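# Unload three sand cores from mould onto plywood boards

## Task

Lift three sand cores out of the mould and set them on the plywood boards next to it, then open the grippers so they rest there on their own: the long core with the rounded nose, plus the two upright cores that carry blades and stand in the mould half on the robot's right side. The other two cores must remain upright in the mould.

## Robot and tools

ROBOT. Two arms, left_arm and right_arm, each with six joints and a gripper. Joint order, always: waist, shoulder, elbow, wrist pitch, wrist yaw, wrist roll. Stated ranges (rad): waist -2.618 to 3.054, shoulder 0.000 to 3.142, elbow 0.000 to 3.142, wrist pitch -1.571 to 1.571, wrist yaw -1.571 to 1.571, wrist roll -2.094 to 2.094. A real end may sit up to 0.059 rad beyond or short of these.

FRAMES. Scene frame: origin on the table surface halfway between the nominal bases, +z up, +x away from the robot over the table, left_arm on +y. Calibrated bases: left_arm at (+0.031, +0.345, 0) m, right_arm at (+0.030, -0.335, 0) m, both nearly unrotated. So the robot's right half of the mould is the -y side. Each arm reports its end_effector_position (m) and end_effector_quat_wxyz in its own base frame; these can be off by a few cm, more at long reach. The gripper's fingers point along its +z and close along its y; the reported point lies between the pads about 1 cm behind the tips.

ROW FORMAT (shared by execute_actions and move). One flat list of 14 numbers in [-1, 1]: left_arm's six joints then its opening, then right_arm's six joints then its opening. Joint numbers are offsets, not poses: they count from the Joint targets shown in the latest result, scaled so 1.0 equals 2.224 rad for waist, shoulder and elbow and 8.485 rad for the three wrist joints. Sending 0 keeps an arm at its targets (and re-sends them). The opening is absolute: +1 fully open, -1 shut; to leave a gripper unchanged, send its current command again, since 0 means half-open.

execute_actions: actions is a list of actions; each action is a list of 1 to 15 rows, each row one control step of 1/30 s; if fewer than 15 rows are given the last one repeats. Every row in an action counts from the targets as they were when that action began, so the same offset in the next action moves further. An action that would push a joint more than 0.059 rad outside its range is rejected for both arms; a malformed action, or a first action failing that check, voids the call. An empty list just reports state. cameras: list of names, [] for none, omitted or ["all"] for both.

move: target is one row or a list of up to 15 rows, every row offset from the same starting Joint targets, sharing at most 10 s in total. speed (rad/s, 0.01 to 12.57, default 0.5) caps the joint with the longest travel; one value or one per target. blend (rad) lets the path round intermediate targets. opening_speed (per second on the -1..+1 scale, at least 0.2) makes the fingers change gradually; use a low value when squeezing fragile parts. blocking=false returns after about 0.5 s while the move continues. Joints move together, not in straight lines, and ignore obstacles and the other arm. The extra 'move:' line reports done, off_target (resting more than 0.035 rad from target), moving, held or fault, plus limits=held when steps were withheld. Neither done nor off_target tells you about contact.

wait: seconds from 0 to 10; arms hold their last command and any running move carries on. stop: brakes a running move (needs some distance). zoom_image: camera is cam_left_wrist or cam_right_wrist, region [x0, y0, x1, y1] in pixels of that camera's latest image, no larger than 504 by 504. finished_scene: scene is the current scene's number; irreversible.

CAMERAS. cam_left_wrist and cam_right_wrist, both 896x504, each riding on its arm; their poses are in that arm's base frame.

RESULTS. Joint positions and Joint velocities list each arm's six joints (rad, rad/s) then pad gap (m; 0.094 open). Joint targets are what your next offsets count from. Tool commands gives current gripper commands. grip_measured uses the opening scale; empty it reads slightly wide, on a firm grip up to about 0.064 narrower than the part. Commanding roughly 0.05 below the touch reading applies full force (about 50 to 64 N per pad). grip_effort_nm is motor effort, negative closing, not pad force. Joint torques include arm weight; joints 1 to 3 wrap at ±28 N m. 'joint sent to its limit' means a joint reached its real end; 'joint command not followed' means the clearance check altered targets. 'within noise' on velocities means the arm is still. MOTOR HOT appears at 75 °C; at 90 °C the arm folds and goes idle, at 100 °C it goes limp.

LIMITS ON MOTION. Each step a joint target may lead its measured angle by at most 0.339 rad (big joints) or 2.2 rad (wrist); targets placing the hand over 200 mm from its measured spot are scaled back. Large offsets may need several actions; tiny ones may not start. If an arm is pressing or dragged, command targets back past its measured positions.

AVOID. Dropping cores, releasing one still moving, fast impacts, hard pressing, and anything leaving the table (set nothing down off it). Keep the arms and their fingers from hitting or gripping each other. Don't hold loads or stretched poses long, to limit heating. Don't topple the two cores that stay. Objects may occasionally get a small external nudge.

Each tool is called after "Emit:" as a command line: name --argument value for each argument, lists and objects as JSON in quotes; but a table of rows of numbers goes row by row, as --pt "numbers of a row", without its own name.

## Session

Emit:
execute_actions --actions '[]'

Scene clock: 0.00 s.
left_arm: end_effector_position=(+0.3493, -0.0518, +0.2095) grip_measured=+1.000 grip_effort_nm=n/a end_effector_quat_wxyz=(+0.534, -0.007, +0.815, -0.226) | right_arm: end_effector_position=(+0.3046, +0.0783, +0.1820) grip_measured=+1.000 grip_effort_nm=n/a end_effector_quat_wxyz=(+0.477, +0.034, +0.863, +0.162)
Joint positions: left_arm=[0.059 1.017 0.578 0.071 0.424 -0.25 0.094] | right_arm=[0.21 0.854 0.562 -0.224 -0.068 0.329 0.094]
Joint velocities: within noise
Joint torques (N m): no reading
Heat: left arm: 35 °C; right arm: 36 °C.
Joint targets: left_arm=[0.059 1.010 0.587 0.072 0.427 -0.248] | right_arm=[0.210 0.847 0.574 -0.220 -0.067 0.327]
Tool commands: left_gripper/opening=+1.0 right_gripper/opening=+1.0

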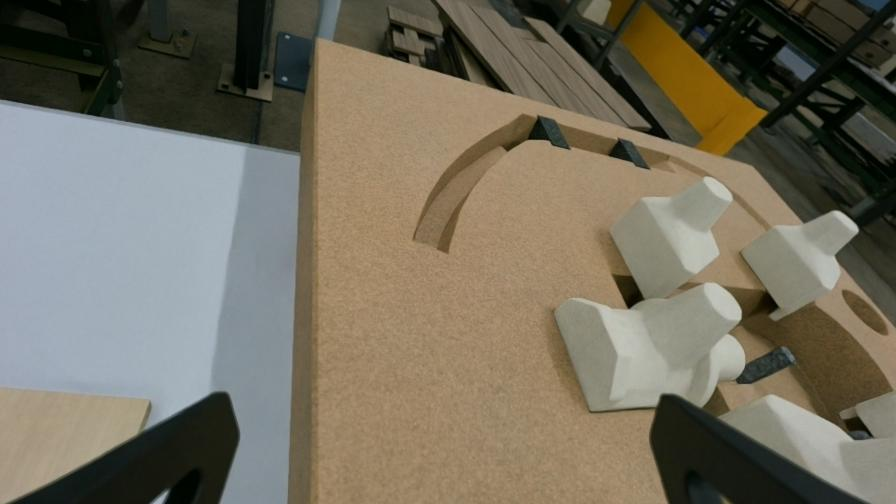

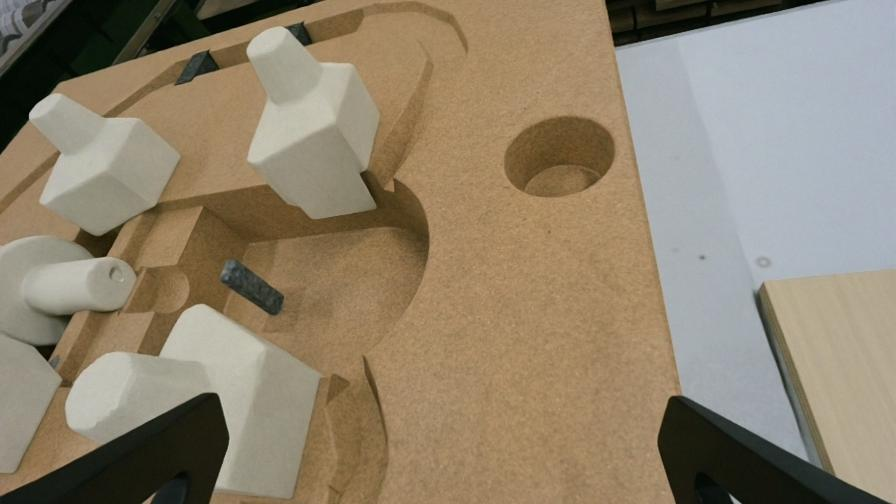

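Emit:
move --target '[-0.2068,0.3997,0.7927,-0.1853,-0.0503,0.0292,1,0.0859,0.473,0.7986,-0.1509,0.0079,-0.0385,1]' --speed 1.2

Scene clock: 5.83 s.
left_arm: end_effector_position=(+0.3868, -0.1630, +0.3151) grip_measured=+1.000 grip_effort_nm=0.027 end_effector_quat_wxyz=(+0.253, +0.188, +0.947, -0.056) | right_arm: end_effector_position=(+0.3891, +0.1653, +0.3096) grip_measured=+1.000 grip_effort_nm=0.022 end_effector_quat_wxyz=(+0.248, -0.188, +0.949, +0.054)
Joint positions: left_arm=[-0.398 1.88 2.327 -1.493 0.009 -0.007 0.094] | right_arm=[0.396 1.891 2.322 -1.487 -0.008 0.007 0.094]
Joint velocities: within noise
Joint torques (N m): left_arm=[-0.16 -6.3 6.15 1.32 -0.08 0.03] | right_arm=[0.43 -6.89 6.91 0.77 0.06 -0.11]
Heat: left arm: 36 °C; right arm: 37 °C.
Joint targets: left_arm=[-0.401 1.899 2.351 -1.500 0.000 -0.001] | right_arm=[0.401 1.899 2.351 -1.500 0.000 0.000]
move: done

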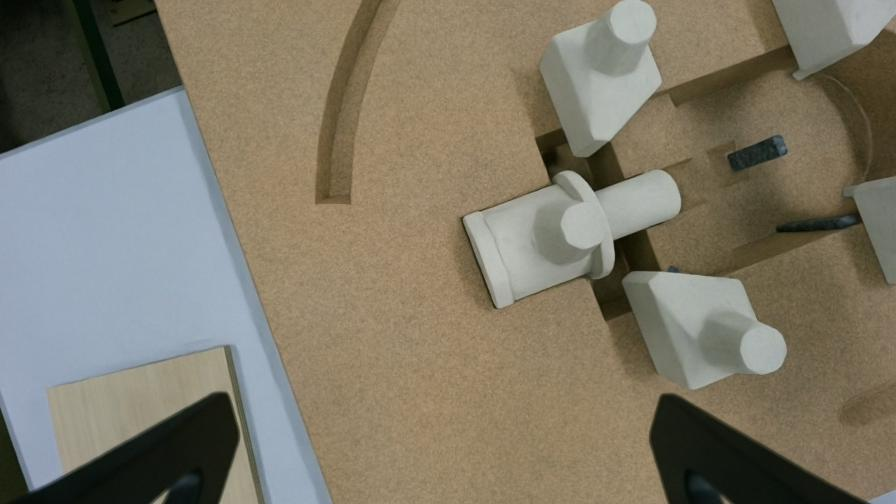

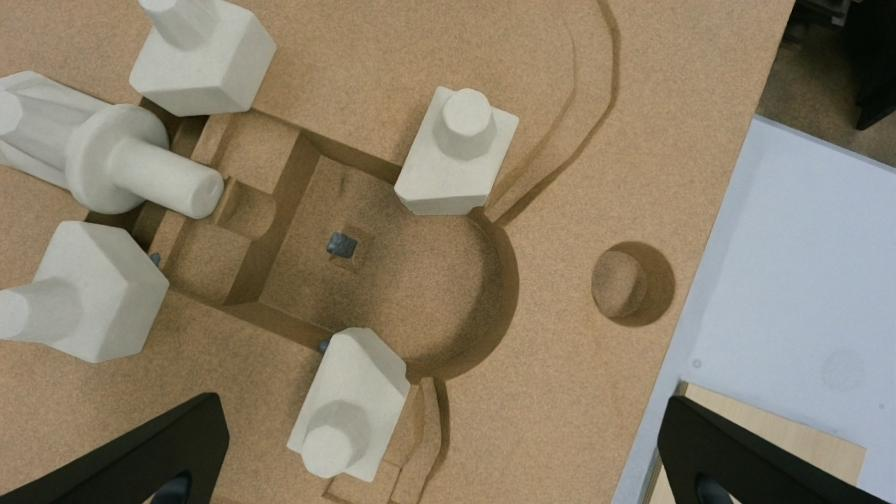

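Emit:
move --target '[-0.0603,-0.2972,-0.6794,0.1786,0,0,0.3,0.0769,-0.611,-0.8981,0.1631,0,0,0.3]' --speed 1.1

Scene clock: 27.17 s.
left_arm: end_effector_position=(+0.3585, -0.2092, +0.2230) grip_measured=+0.302 grip_effort_nm=-0.051 end_effector_quat_wxyz=(+0.521, +0.219, +0.812, -0.146) | right_arm: end_effector_position=(+0.2367, +0.1523, +0.1871) grip_measured=+0.303 grip_effort_nm=-0.129 end_effector_quat_wxyz=(+0.555, -0.227, +0.783, +0.165)
Joint positions: left_arm=[-0.527 1.265 0.848 -0.009 0.008 -0.006 0.061] | right_arm=[0.565 0.55 0.36 -0.146 -0.005 0.006 0.061]
Joint velocities: within noise
Joint torques (N m): left_arm=[-0.51 -6.17 5.2 2.39 -0.05 0.01] | right_arm=[0.66 -0.36 5.89 1.8 0.05 -0.1]
Heat: left arm: 37 °C; right arm: 38 °C.
Joint targets: left_arm=[-0.535 1.238 0.839 0.015 0.000 -0.001] | right_arm=[0.572 0.541 0.353 -0.116 0.000 0.000]
move: done

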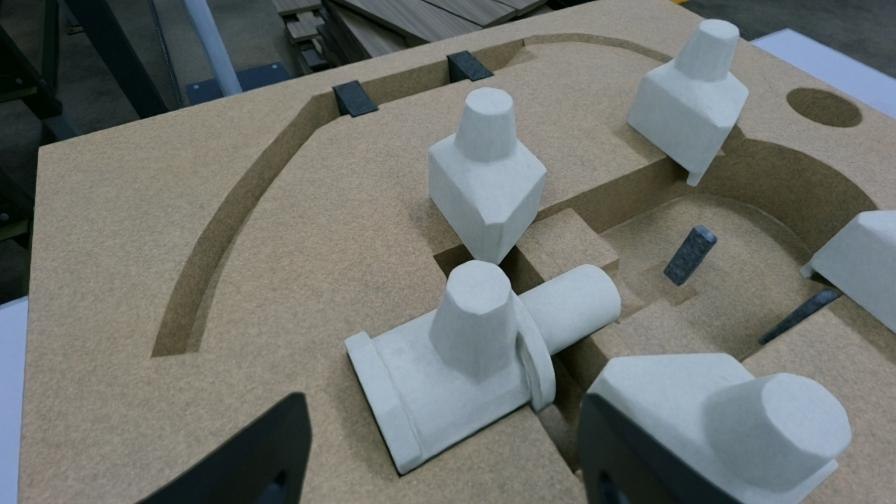

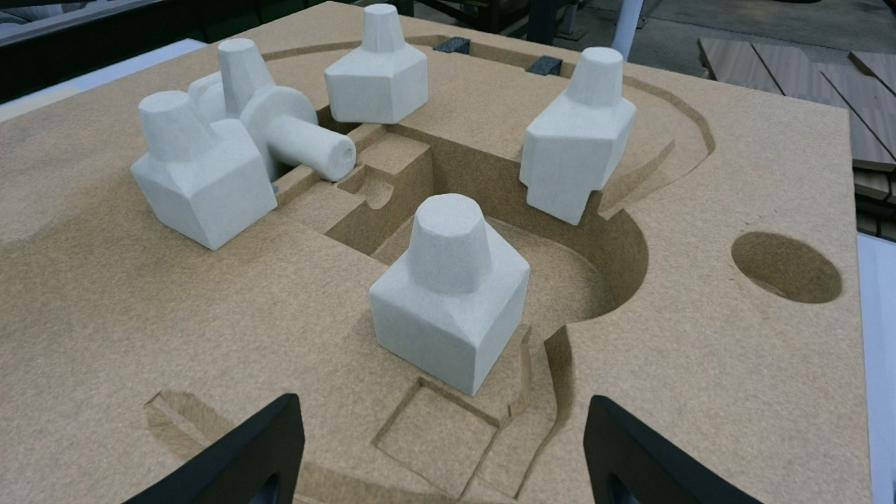

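Emit:
move --target '[-0.0063,0.1965,0.0409,0.0414,0,0,0.3,0,0.3035,0.0567,0.0656,0,0,0.3]' --speed 0.5

Scene clock: 43.23 s.
left_arm: end_effector_position=(+0.4197, -0.2523, +0.1547) grip_measured=+0.302 grip_effort_nm=-0.066 end_effector_quat_wxyz=(+0.523, +0.223, +0.809, -0.150) | right_arm: end_effector_position=(+0.3181, +0.2032, +0.1505) grip_measured=+0.303 grip_effort_nm=-0.125 end_effector_quat_wxyz=(+0.545, -0.228, +0.791, +0.160)
Joint positions: left_arm=[-0.541 1.662 0.902 0.34 0.007 -0.006 0.061] | right_arm=[0.565 1.211 0.444 0.403 -0.002 0.004 0.061]
Joint velocities: within noise
Joint torques (N m): left_arm=[-0.59 -5.98 7.79 2.42 -0.07 0] | right_arm=[0.66 -2.84 8.57 1.83 0.01 -0.09]
Heat: left arm: 39 °C; right arm: 41 °C.
Joint targets: left_arm=[-0.549 1.675 0.930 0.367 0.000 -0.001] | right_arm=[0.572 1.215 0.479 0.440 0.000 0.000]
move: off_target (right_arm); right_arm: the wrist pitch is farthest, 0.037 rad from its target

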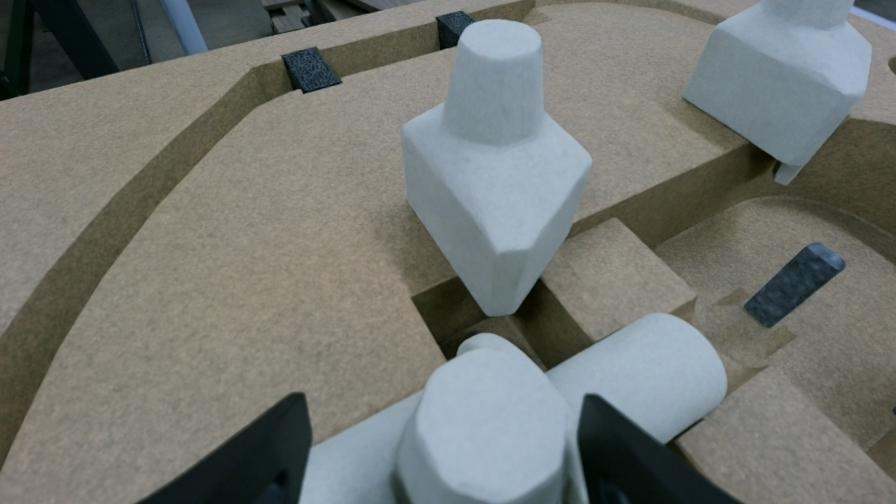

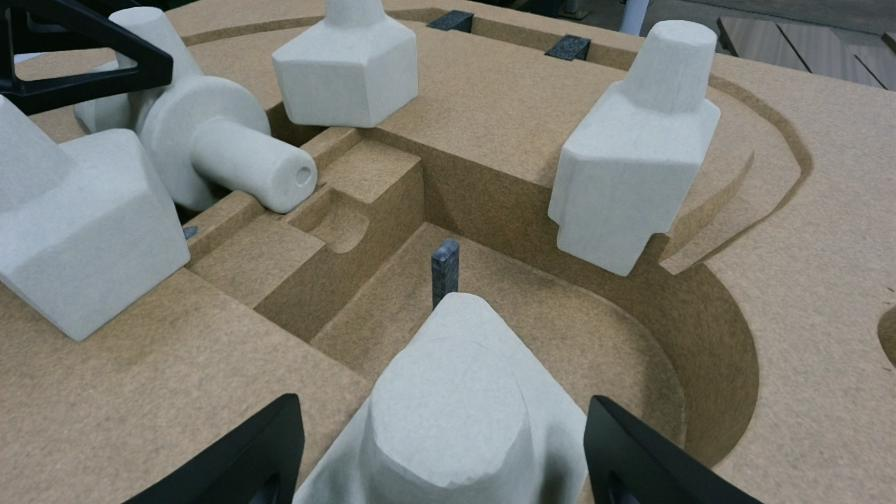

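Emit:
move --pt "-0.0126 0 0 0 0 0 0.3 0 0 0 0 0 0 0.3" --pt "-0.0126 0 0 0 0 0 -0.5 0 0 0 0 0 0 -0.5" --speed 0.3 --opening_speed 0.8

Scene clock: 49.03 s.
left_arm: end_effector_position=(+0.4147, -0.2608, +0.1549) grip_measured=-0.255 grip_effort_nm=-0.989 end_effector_quat_wxyz=(+0.524, +0.229, +0.807, -0.147) | right_arm: end_effector_position=(+0.3185, +0.2031, +0.1513) grip_measured=-0.261 grip_effort_nm=-0.999 end_effector_quat_wxyz=(+0.546, -0.229, +0.790, +0.159)
Joint positions: left_arm=[-0.571 1.662 0.902 0.341 -0.02 -0.005 0.035] | right_arm=[0.565 1.211 0.444 0.407 -0.001 0 0.035]
Joint velocities: within noise
Joint torques (N m): left_arm=[-0.49 -5.96 7.75 2.39 0.25 0] | right_arm=[0.68 -2.84 8.57 1.81 0 -0.03]
Heat: left arm: 41 °C; right arm: 42 °C.
Joint targets: left_arm=[-0.577 1.675 0.930 0.367 0.000 -0.001] | right_arm=[0.572 1.215 0.479 0.440 0.000 0.000]
move: done; target 2's new numbers were sent with right_arm's wrist pitch 0.036 rad from that target

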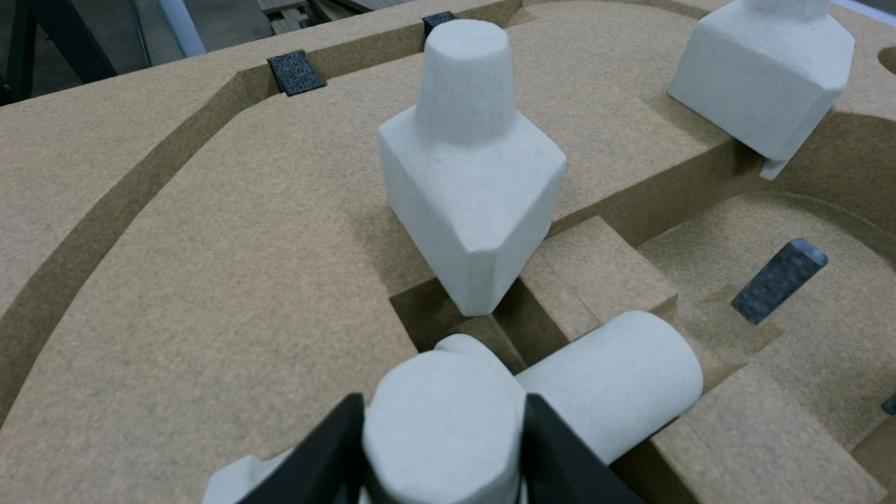

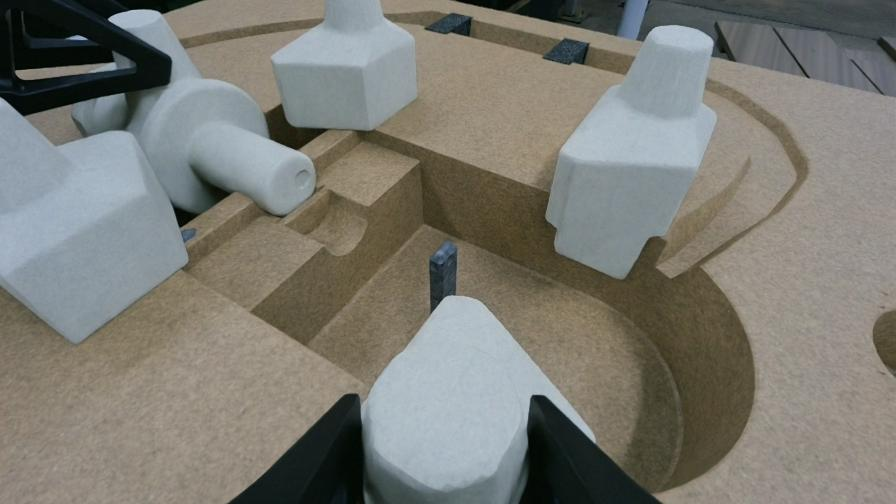

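Emit:
move --pt "0 0 0 0 0 0 -0.5 0 0 0 0 0 0 -0.5" --pt "-0.0126 -0.0823 0.0805 -0.0095 0 0 -0.5 0 -0.045 0.0486 -0.0138 0 0 -0.5" --speed 0.2 --cameras '[]'

Scene clock: 72.17 s.
left_arm: end_effector_position=(+0.4070, -0.2761, +0.2288) grip_measured=-0.257 grip_effort_nm=-0.999 end_effector_quat_wxyz=(+0.542, +0.243, +0.787, -0.165) | right_arm: end_effector_position=(+0.3179, +0.2027, +0.1720) grip_measured=-0.262 grip_effort_nm=-1.004 end_effector_quat_wxyz=(+0.536, -0.231, +0.797, +0.156)
Joint positions: left_arm=[-0.6 1.555 1.055 0.136 -0.005 0.002 0.035] | right_arm=[0.565 1.153 0.529 0.238 0 0 0.035]
Joint velocities: within noise
Joint torques (N m): left_arm=[-0.39 -11.29 10.48 3.8 0.07 -0.1] | right_arm=[0.68 -6.08 10.74 2.31 -0.01 -0.03]
Heat: left arm: 45 °C; right arm: 42 °C.
Joint targets: left_arm=[-0.605 1.492 1.109 0.286 0.000 -0.001] | right_arm=[0.572 1.115 0.587 0.323 0.000 0.000]
move: off_target (left_arm, right_arm); left_arm: the wrist pitch is farthest, 0.150 rad from its target; right_arm: the wrist pitch is farthest, 0.085 rad from its target
No camera images: "cameras" was empty.

Emit:
execute_actions --actions '[]'

Scene clock: 74.87 s.
left_arm: end_effector_position=(+0.4070, -0.2761, +0.2288) grip_measured=-0.257 grip_effort_nm=-0.999 end_effector_quat_wxyz=(+0.542, +0.243, +0.787, -0.165) | right_arm: end_effector_position=(+0.3179, +0.2027, +0.1720) grip_measured=-0.262 grip_effort_nm=-0.999 end_effector_quat_wxyz=(+0.536, -0.231, +0.797, +0.156)
Joint positions: left_arm=[-0.6 1.555 1.055 0.136 -0.005 0.002 0.035] | right_arm=[0.565 1.153 0.529 0.238 0 0 0.035]
Joint velocities: within noise
Joint torques (N m): left_arm=[-0.35 -11.32 10.41 3.79 0.08 -0.08] | right_arm=[0.66 -6.08 10.73 2.3 -0.01 -0.03]
Heat: left arm: 48 °C; right arm: 44 °C.
Joint targets: left_arm=[-0.605 1.492 1.109 0.286 0.000 -0.001] | right_arm=[0.572 1.115 0.587 0.323 0.000 0.000]
Tool commands: left_gripper/opening=-0.5 right_gripper/opening=-0.5

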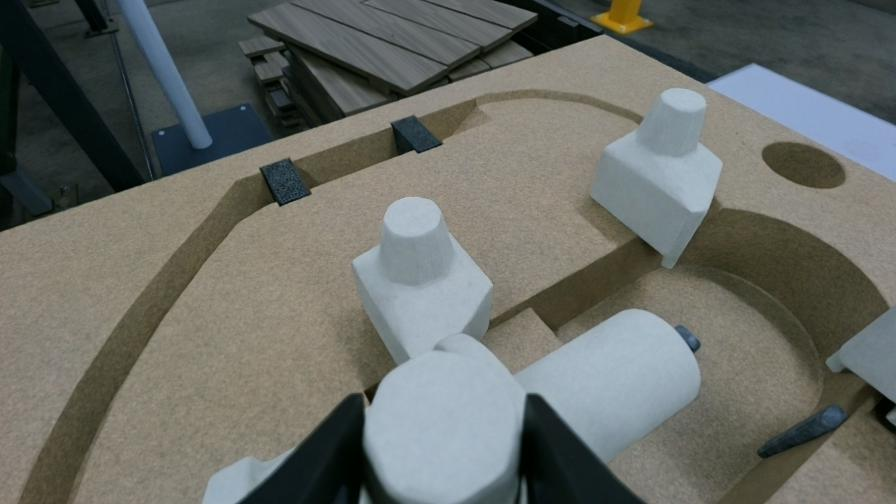

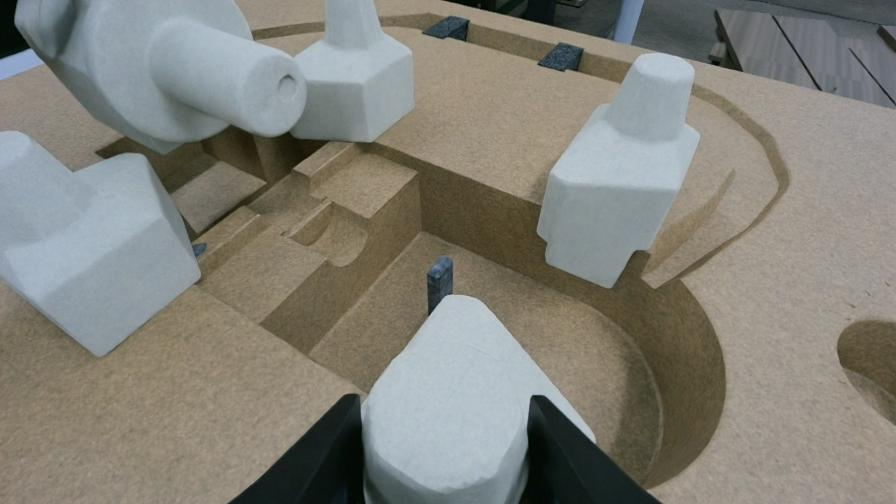

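Emit:
move --pt "0 0 0.09 -0.03 0 0 -0.5 0 -0.0382 0.1475 -0.047 0 0 -0.5" --pt "0.4506 -0.2716 -0.2275 -0.0198 0 0 -0.5 -0.4132 -0.0382 0.1475 -0.047 0 0 -0.5" --speed '[0.3,0.7]' --blend 0.05

Scene clock: 83.87 s.
left_arm: end_effector_position=(+0.3161, +0.1340, +0.2056) grip_measured=-0.257 grip_effort_nm=-0.994 end_effector_quat_wxyz=(+0.541, -0.166, +0.817, +0.111) | right_arm: end_effector_position=(+0.3530, -0.1273, +0.2645) grip_measured=-0.262 grip_effort_nm=-0.999 end_effector_quat_wxyz=(+0.552, +0.144, +0.815, -0.099)
Joint positions: left_arm=[0.394 0.938 0.582 -0.044 -0.007 -0.001 0.035] | right_arm=[-0.346 1.066 0.855 -0.169 0.006 0 0.035]
Joint velocities: within noise
Joint torques (N m): left_arm=[0.38 -5.52 7.71 3.91 0.1 -0.07] | right_arm=[-0.16 -5.63 11.26 2.38 -0.07 -0.04]
Heat: left arm: 54 °C; right arm: 46 °C.
Joint targets: left_arm=[0.397 0.888 0.603 0.118 0.000 -0.001] | right_arm=[-0.347 1.031 0.915 -0.076 0.000 0.000]
move: off_target (left_arm, right_arm); left_arm: the wrist pitch is farthest, 0.162 rad from its target; right_arm: the wrist pitch is farthest, 0.093 rad from its target

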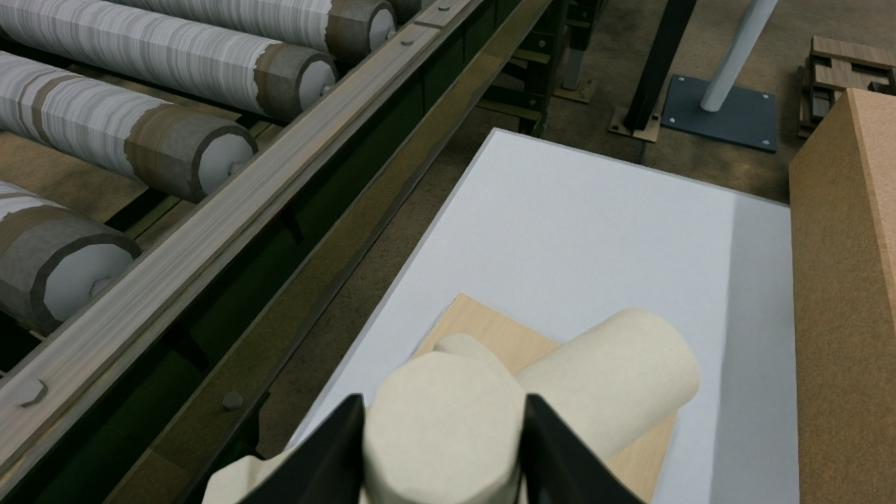

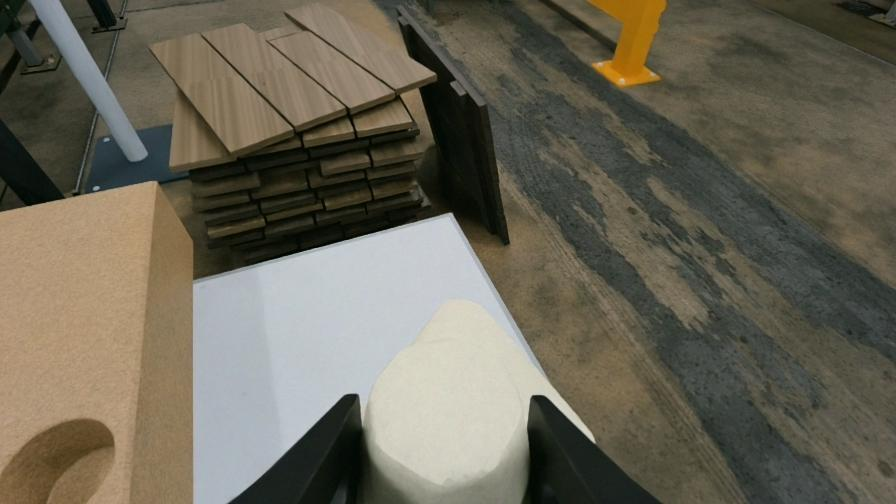

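Emit:
move --target '[0,0.0764,-0.1187,0.0477,0,0,-0.5,0,0.1106,-0.2711,0.1085,0,0,-0.5]' --speed 0.4

Scene clock: 94.90 s.
left_arm: end_effector_position=(+0.3164, +0.1339, +0.1322) grip_measured=-0.257 grip_effort_nm=-0.999 end_effector_quat_wxyz=(+0.544, -0.165, +0.815, +0.111) | right_arm: end_effector_position=(+0.3489, -0.1258, +0.1343) grip_measured=-0.262 grip_effort_nm=-1.004 end_effector_quat_wxyz=(+0.596, +0.139, +0.784, -0.106)
Joint positions: left_arm=[0.394 1.072 0.322 0.358 -0.007 -0.001 0.035] | right_arm=[-0.346 1.287 0.301 0.715 0.006 0 0.035]
Joint velocities: within noise
Joint torques (N m): left_arm=[0.31 -3.11 6.78 3.93 0.1 -0.07] | right_arm=[-0.09 -3.99 6 2.78 -0.07 -0.04]
Heat: left arm: 60 °C; right arm: 49 °C.
Joint targets: left_arm=[0.397 1.058 0.340 0.523 0.000 -0.001] | right_arm=[-0.347 1.276 0.312 0.845 0.000 0.000]
move: off_target (left_arm, right_arm); left_arm: the wrist pitch is farthest, 0.164 rad from its target; right_arm: the wrist pitch is farthest, 0.130 rad from its target

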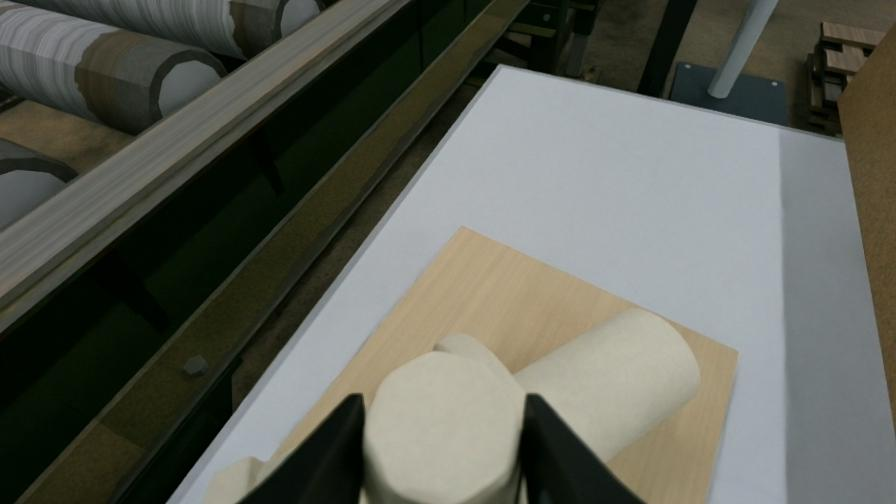

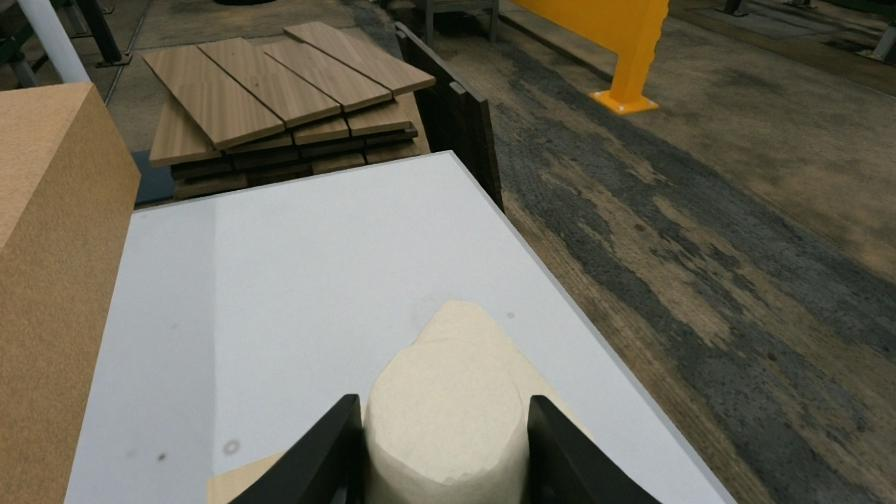

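Emit:
move --target '[0,0.022,-0.0193,0.0108,0,0,-0.5,0,0.0477,-0.0171,0.0169,0,0,-0.5]' --speed 0.1 --cameras '[]'

Scene clock: 101.57 s.
left_arm: end_effector_position=(+0.3168, +0.1341, +0.1219) grip_measured=-0.257 grip_effort_nm=-0.999 end_effector_quat_wxyz=(+0.549, -0.164, +0.812, +0.112) | right_arm: end_effector_position=(+0.3506, -0.1264, +0.1185) grip_measured=-0.262 grip_effort_nm=-1.004 end_effector_quat_wxyz=(+0.599, +0.139, +0.782, -0.107)
Joint positions: left_arm=[0.394 1.119 0.282 0.455 -0.007 -0.001 0.035] | right_arm=[-0.346 1.391 0.267 0.86 0.006 0 0.035]
Joint velocities: within noise
Joint torques (N m): left_arm=[0.25 -3.11 6.19 3.9 0.09 -0.06] | right_arm=[-0.12 -4.12 5.22 2.8 -0.06 -0.05]
Heat: left arm: 63 °C; right arm: 51 °C.
Joint targets: left_arm=[0.397 1.106 0.296 0.614 0.000 -0.001] | right_arm=[-0.347 1.383 0.274 0.988 0.000 0.000]
move: off_target (left_arm, right_arm); left_arm: the wrist pitch is farthest, 0.159 rad from its target; right_arm: the wrist pitch is farthest, 0.128 rad from its target
No camera images: "cameras" was empty.

Emit:
move --target '[0,0.0063,-0.0054,-0.0005,0,0,-0.5,0,0.0211,-0.0076,0.0074,0,0,-0.5]' --speed 0.08 --cameras '["cam_right_wrist"]'

Scene clock: 106.00 s.
left_arm: end_effector_position=(+0.3174, +0.1343, +0.1209) grip_measured=-0.257 grip_effort_nm=-1.004 end_effector_quat_wxyz=(+0.551, -0.164, +0.810, +0.113) | right_arm: end_effector_position=(+0.3507, -0.1265, +0.1127) grip_measured=-0.262 grip_effort_nm=-1.004 end_effector_quat_wxyz=(+0.601, +0.138, +0.780, -0.107)
Joint positions: left_arm=[0.394 1.129 0.276 0.478 -0.007 -0.001 0.035] | right_arm=[-0.346 1.436 0.252 0.928 0.006 0 0.035]
Joint velocities: within noise
Joint torques (N m): left_arm=[0.28 -2.8 5.76 3.58 0.11 -0.06] | right_arm=[-0.09 -4.14 4.88 2.7 -0.07 -0.05]
Heat: left arm: 64 °C; right arm: 52 °C.
Joint targets: left_arm=[0.397 1.121 0.285 0.610 0.000 -0.001] | right_arm=[-0.347 1.429 0.257 1.051 0.000 0.000]
move: off_target (left_arm, right_arm); left_arm: the wrist pitch is farthest, 0.132 rad from its target; right_arm: the wrist pitch is farthest, 0.123 rad from its target
Images, in order (width x height): cam_right_wrist 896x504.

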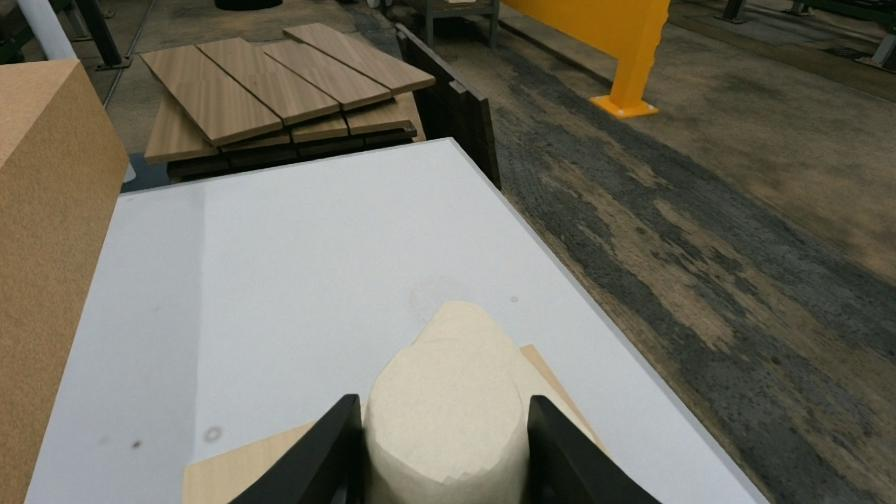

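Emit:
move --pt "0 0.0015 -0.003 -0.008 0 0 -0.5 0 -0.0432 -0.0324 -0.0028 0 0 -0.5" --pt "0 0.0027 -0.0067 -0.014 0 0 -0.5 0 -0.0274 -0.0382 0.0026 0 0 -0.5" --speed 0.1

Scene clock: 115.73 s.
left_arm: end_effector_position=(+0.3164, +0.1339, +0.1184) grip_measured=-0.257 grip_effort_nm=-0.999 end_effector_quat_wxyz=(+0.547, -0.164, +0.813, +0.112) | right_arm: end_effector_position=(+0.3323, -0.1198, +0.1111) grip_measured=-0.262 grip_effort_nm=-1.009 end_effector_quat_wxyz=(+0.607, +0.137, +0.775, -0.108)
Joint positions: left_arm=[0.394 1.129 0.275 0.468 -0.007 0 0.035] | right_arm=[-0.346 1.371 0.169 0.961 0.006 0 0.035]
Joint velocities: within noise
Joint torques (N m): left_arm=[0.34 -2.43 4.53 2.41 0.11 -0.05] | right_arm=[-0.1 -3.22 4.66 2.62 -0.07 -0.04]
Heat: left arm: 65 °C; right arm: 53 °C.
Joint targets: left_arm=[0.397 1.126 0.270 0.491 0.000 -0.001] | right_arm=[-0.347 1.368 0.172 1.073 0.000 0.000]
move: off_target (right_arm); right_arm: the wrist pitch is farthest, 0.112 rad from its target

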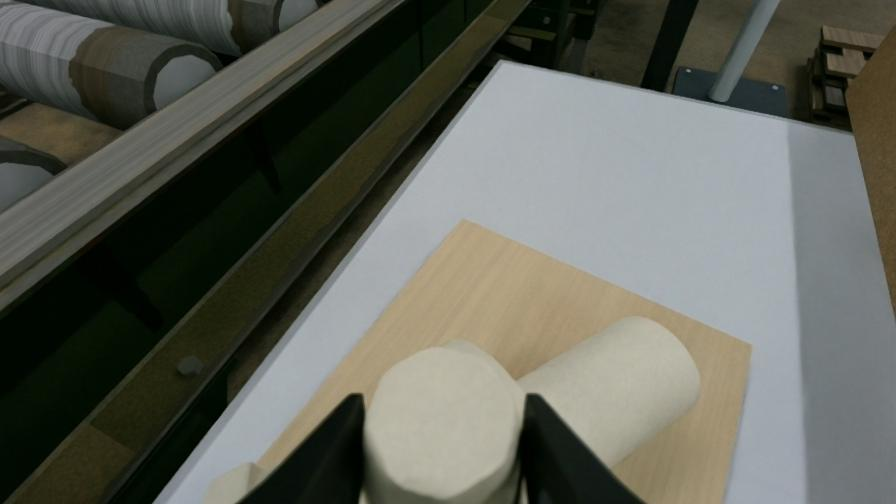

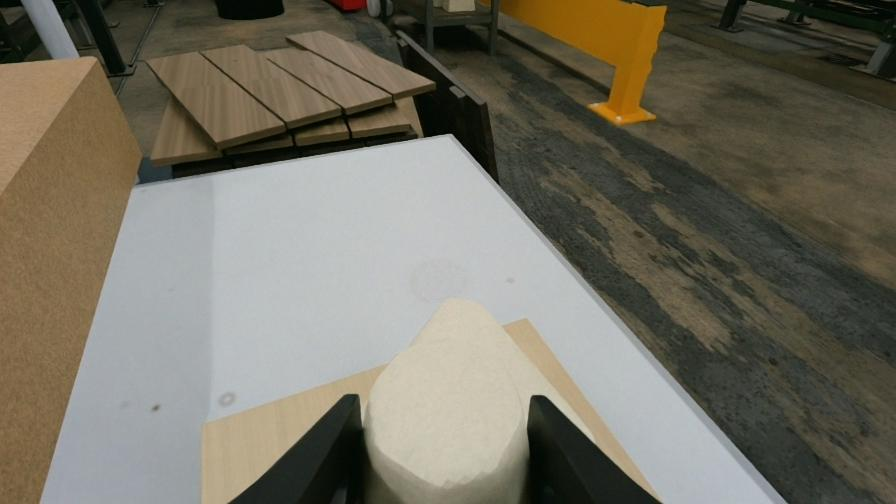

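Emit:
move --pt "0 0 -0.005 -0.008 0 0 -0.5 0 0.0351 -0.0088 0.0115 0 0 -0.5" --pt "0 0 -0.005 -0.008 0 0 -0.05 0 0.0351 -0.0088 0.0115 0 0 -0.5" --speed 0.1 --opening_speed 0.25

Scene clock: 123.00 s.
left_arm: end_effector_position=(+0.3144, +0.1331, +0.1133) grip_measured=-0.052 grip_effort_nm=0.125 end_effector_quat_wxyz=(+0.538, -0.165, +0.819, +0.110) | right_arm: end_effector_position=(+0.3340, -0.1204, +0.1096) grip_measured=-0.262 grip_effort_nm=-1.013 end_effector_quat_wxyz=(+0.620, +0.135, +0.765, -0.111)
Joint positions: left_arm=[0.394 1.129 0.274 0.447 -0.007 0 0.045] | right_arm=[-0.346 1.447 0.152 1.087 0.006 -0.002 0.035]
Joint velocities: within noise
Joint torques (N m): left_arm=[0.27 -2.4 3.62 1.88 0.1 -0.05] | right_arm=[-0.1 -3.33 4.04 2.35 -0.07 -0.01]
Heat: left arm: 60 °C; right arm: 54 °C.
Joint targets: left_arm=[0.397 1.126 0.258 0.423 0.000 0.000] | right_arm=[-0.347 1.447 0.152 1.171 0.000 0.000]
move: off_target (right_arm); target 2's new numbers were sent with left_arm's wrist pitch 0.040 rad from that target; right_arm: the wrist pitch is farthest, 0.084 rad from its target

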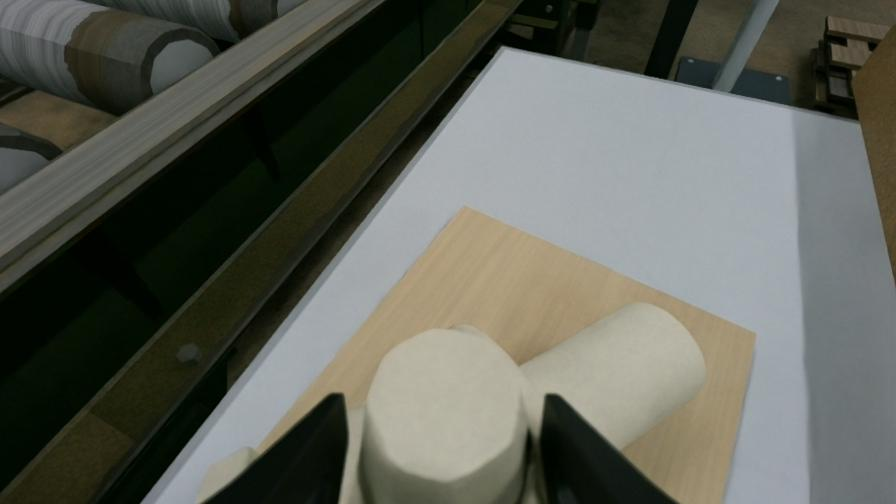

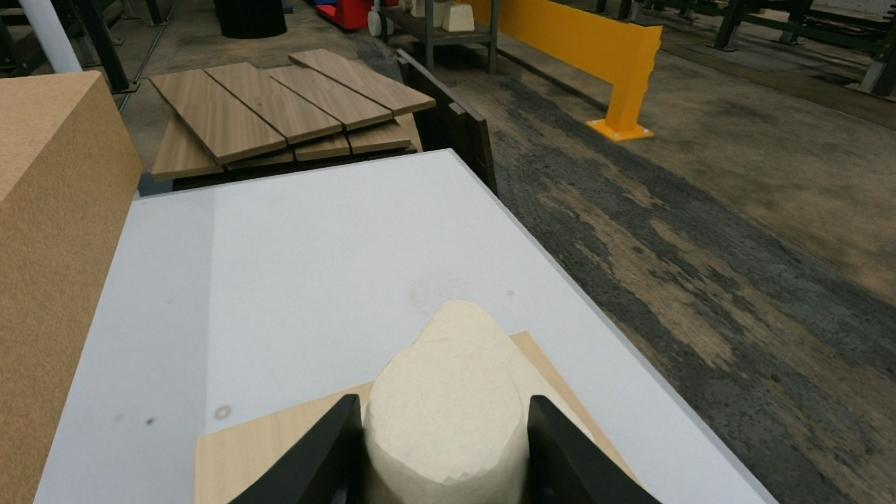

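Emit:
move --pt "0 0 0 0 0 0 0.3 0 0.027 -0.0144 0.0141 0 0 -0.5" --pt "0 -0.0405 0.097 -0.036 0 0 0.3 0 0.027 -0.0144 0.0141 0 0 -0.05" --speed 0.2 --opening_speed 0.4

Scene clock: 135.47 s.
left_arm: end_effector_position=(+0.3166, +0.1335, +0.1388) grip_measured=+0.298 grip_effort_nm=0.115 end_effector_quat_wxyz=(+0.500, -0.170, +0.843, +0.101) | right_arm: end_effector_position=(+0.3330, -0.1188, +0.1200) grip_measured=-0.053 grip_effort_nm=0.178 end_effector_quat_wxyz=(+0.650, +0.128, +0.740, -0.114)
Joint positions: left_arm=[0.394 1.056 0.448 0.108 -0.004 -0.002 0.061] | right_arm=[-0.346 1.507 0.12 1.257 0 -0.003 0.044]
Joint velocities: within noise
Joint torques (N m): left_arm=[0.28 -3.69 7.79 2.16 0.07 -0.05] | right_arm=[-0.08 -3.45 3.59 1.87 -0.01 -0.01]
Heat: left arm: 55 °C; right arm: 54 °C.
Joint targets: left_arm=[0.397 1.037 0.474 0.118 0.000 -0.001] | right_arm=[-0.347 1.507 0.120 1.290 0.000 0.000]
move: done; target 2's new numbers were sent with right_arm's wrist pitch 0.081 rad from that target

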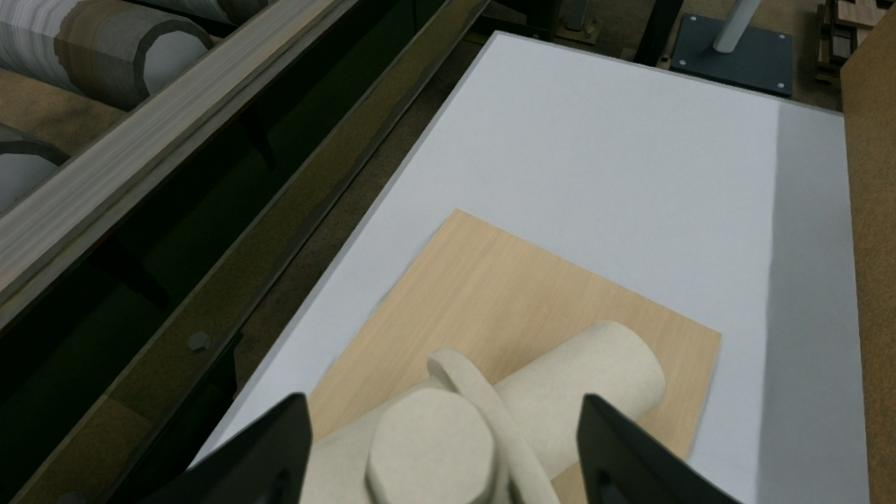

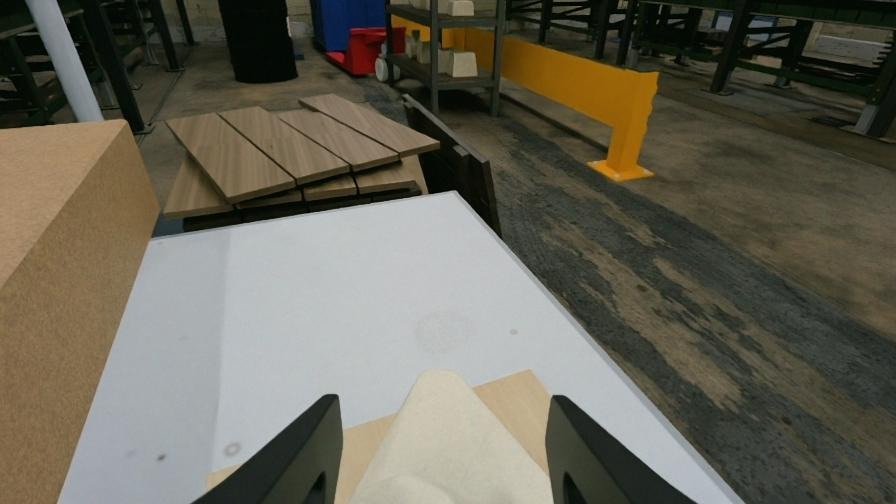

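Emit:
move --pt "0 -0.0405 0.097 -0.036 0 0 0.3 0 -0.219 0.1124 -0.0966 0 0 0.3" --pt "0 -0.0405 0.097 -0.036 0 0 0.3 0.3251 -0.0369 0.3125 -0.1179 0 0 0.3" --speed '[0.5,0.8]' --blend 0.05 --opening_speed 1.0

Scene clock: 147.73 s.
left_arm: end_effector_position=(+0.3133, +0.1321, +0.2016) grip_measured=+0.298 grip_effort_nm=0.115 end_effector_quat_wxyz=(+0.502, -0.170, +0.842, +0.101) | right_arm: end_effector_position=(+0.4145, +0.1648, +0.1969) grip_measured=+0.297 grip_effort_nm=0.178 end_effector_quat_wxyz=(+0.563, -0.154, +0.805, +0.106)
Joint positions: left_arm=[0.394 0.965 0.662 -0.193 -0.004 -0.002 0.061] | right_arm=[0.377 1.418 0.783 0.285 0.002 -0.003 0.061]
Joint velocities: within noise
Joint torques (N m): left_arm=[0.32 -3.19 8.17 2.15 0.08 -0.05] | right_arm=[-0.03 -4.6 8.75 1.56 -0.02 -0.01]
Heat: left arm: 52 °C; right arm: 51 °C.
Joint targets: left_arm=[0.397 0.947 0.690 -0.188 0.000 -0.001] | right_arm=[0.376 1.425 0.816 0.290 0.000 0.000]
move: done

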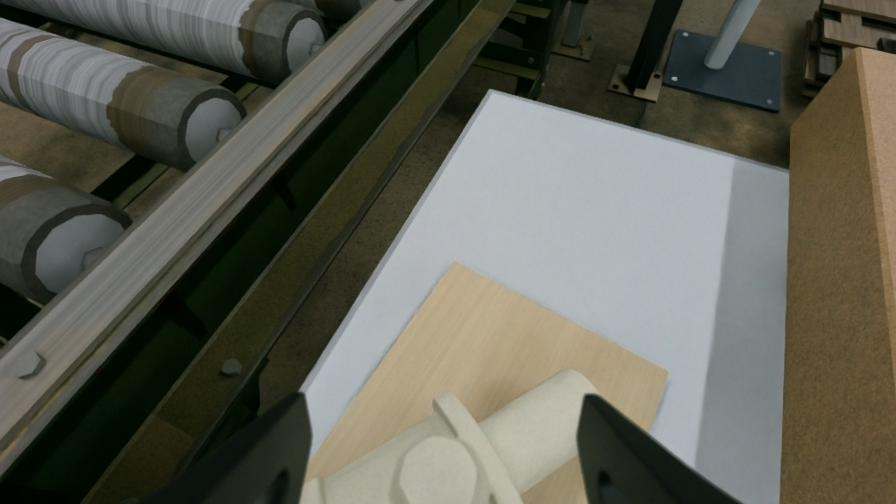

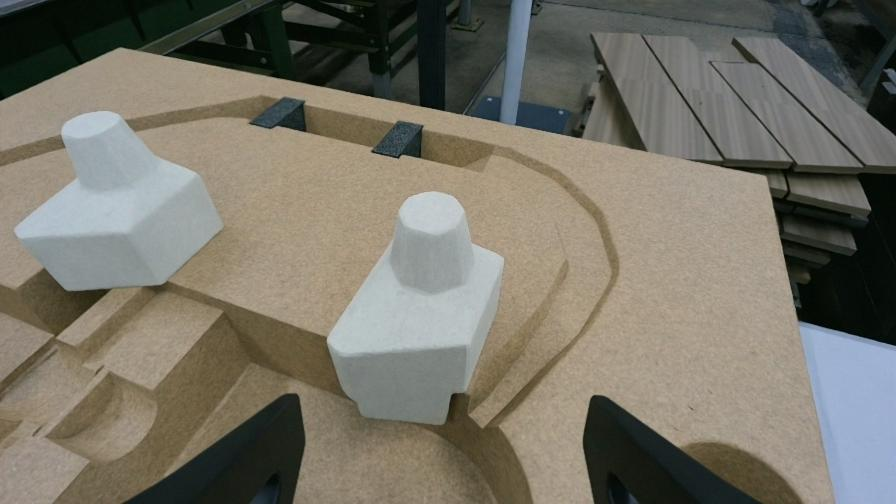

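Emit:
move --target '[0,0,0,0,0,0,0.3,0.0025,0.2041,0.1376,0.0182,0,0,0.3]' --speed 0.4 --cameras '["cam_right_wrist"]'

Scene clock: 156.00 s.
left_arm: end_effector_position=(+0.3133, +0.1321, +0.2015) grip_measured=+0.298 grip_effort_nm=0.125 end_effector_quat_wxyz=(+0.502, -0.170, +0.842, +0.101) | right_arm: end_effector_position=(+0.5068, +0.2018, +0.1516) grip_measured=+0.297 grip_effort_nm=0.178 end_effector_quat_wxyz=(+0.555, -0.155, +0.810, +0.105)
Joint positions: left_arm=[0.394 0.965 0.662 -0.193 -0.004 -0.002 0.061] | right_arm=[0.378 1.868 1.089 0.408 0.001 -0.002 0.061]
Joint velocities: within noise
Joint torques (N m): left_arm=[0.32 -3.28 8.21 2.16 0.08 -0.06] | right_arm=[0.29 -7.57 8.39 1.83 -0.02 -0.01]
Heat: left arm: 52 °C; right arm: 51 °C.
Joint targets: left_arm=[0.397 0.947 0.690 -0.188 0.000 -0.001] | right_arm=[0.382 1.879 1.122 0.444 0.000 0.000]
move: off_target (right_arm); right_arm: the wrist pitch is farthest, 0.036 rad from its target
Images, in order (width x height): cam_right_wrist 896x504.

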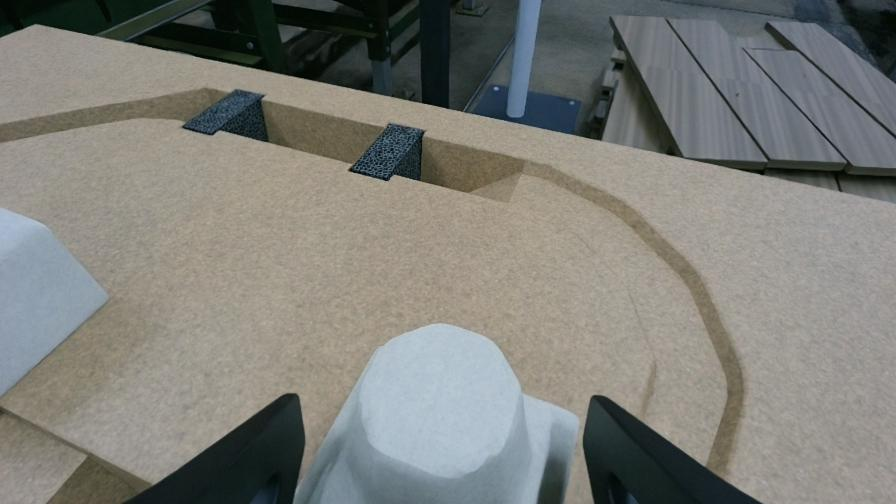

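Emit:
move --pt "0 0 0 0 0 0 0.3 0 0 0 0 0 0 -0.5" --pt "0 0 0 0 0 0 0.3 0 -0.054 0.0576 -0.0179 0 0 -0.5" --pt "0 0 0 0 0 0 0.3 0 -0.0832 0.1484 -0.0478 0 0 -0.5" --pt "0 0 0 0 0 0 0.3 -0.4357 -0.5639 -0.1754 -0.1022 0 0 -0.5" --speed '[0.3,0.2,0.3,0.7]' --blend '[0,0.03,0.03,0]' --opening_speed 0.8 --cameras '["cam_right_wrist"]'

Scene clock: 175.80 s.
left_arm: end_effector_position=(+0.3133, +0.1321, +0.2015) grip_measured=+0.298 grip_effort_nm=0.125 end_effector_quat_wxyz=(+0.502, -0.170, +0.842, +0.101) | right_arm: end_effector_position=(+0.2305, -0.1513, +0.2596) grip_measured=-0.253 grip_effort_nm=-1.004 end_effector_quat_wxyz=(+0.527, +0.240, +0.799, -0.161)
Joint positions: left_arm=[0.394 0.965 0.662 -0.193 -0.004 -0.002 0.061] | right_arm=[-0.58 0.64 0.726 -0.49 0.007 -0.002 0.035]
Joint velocities: within noise
Joint torques (N m): left_arm=[0.28 -3.25 8.23 2.11 0.06 -0.04] | right_arm=[-0.59 -0.92 6.48 2.13 -0.08 -0.01]
Heat: left arm: 51 °C; right arm: 51 °C.
Joint targets: left_arm=[0.397 0.947 0.690 -0.188 0.000 -0.001] | right_arm=[-0.587 0.624 0.732 -0.423 0.000 0.000]
move: off_target (right_arm); right_arm: the wrist pitch is farthest, 0.066 rad from its target
Images, in order (width x height): cam_right_wrist 896x504.

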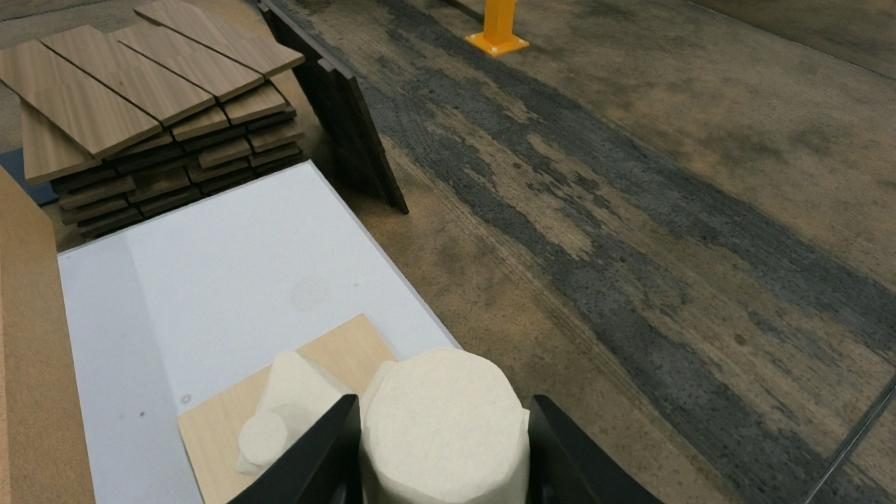

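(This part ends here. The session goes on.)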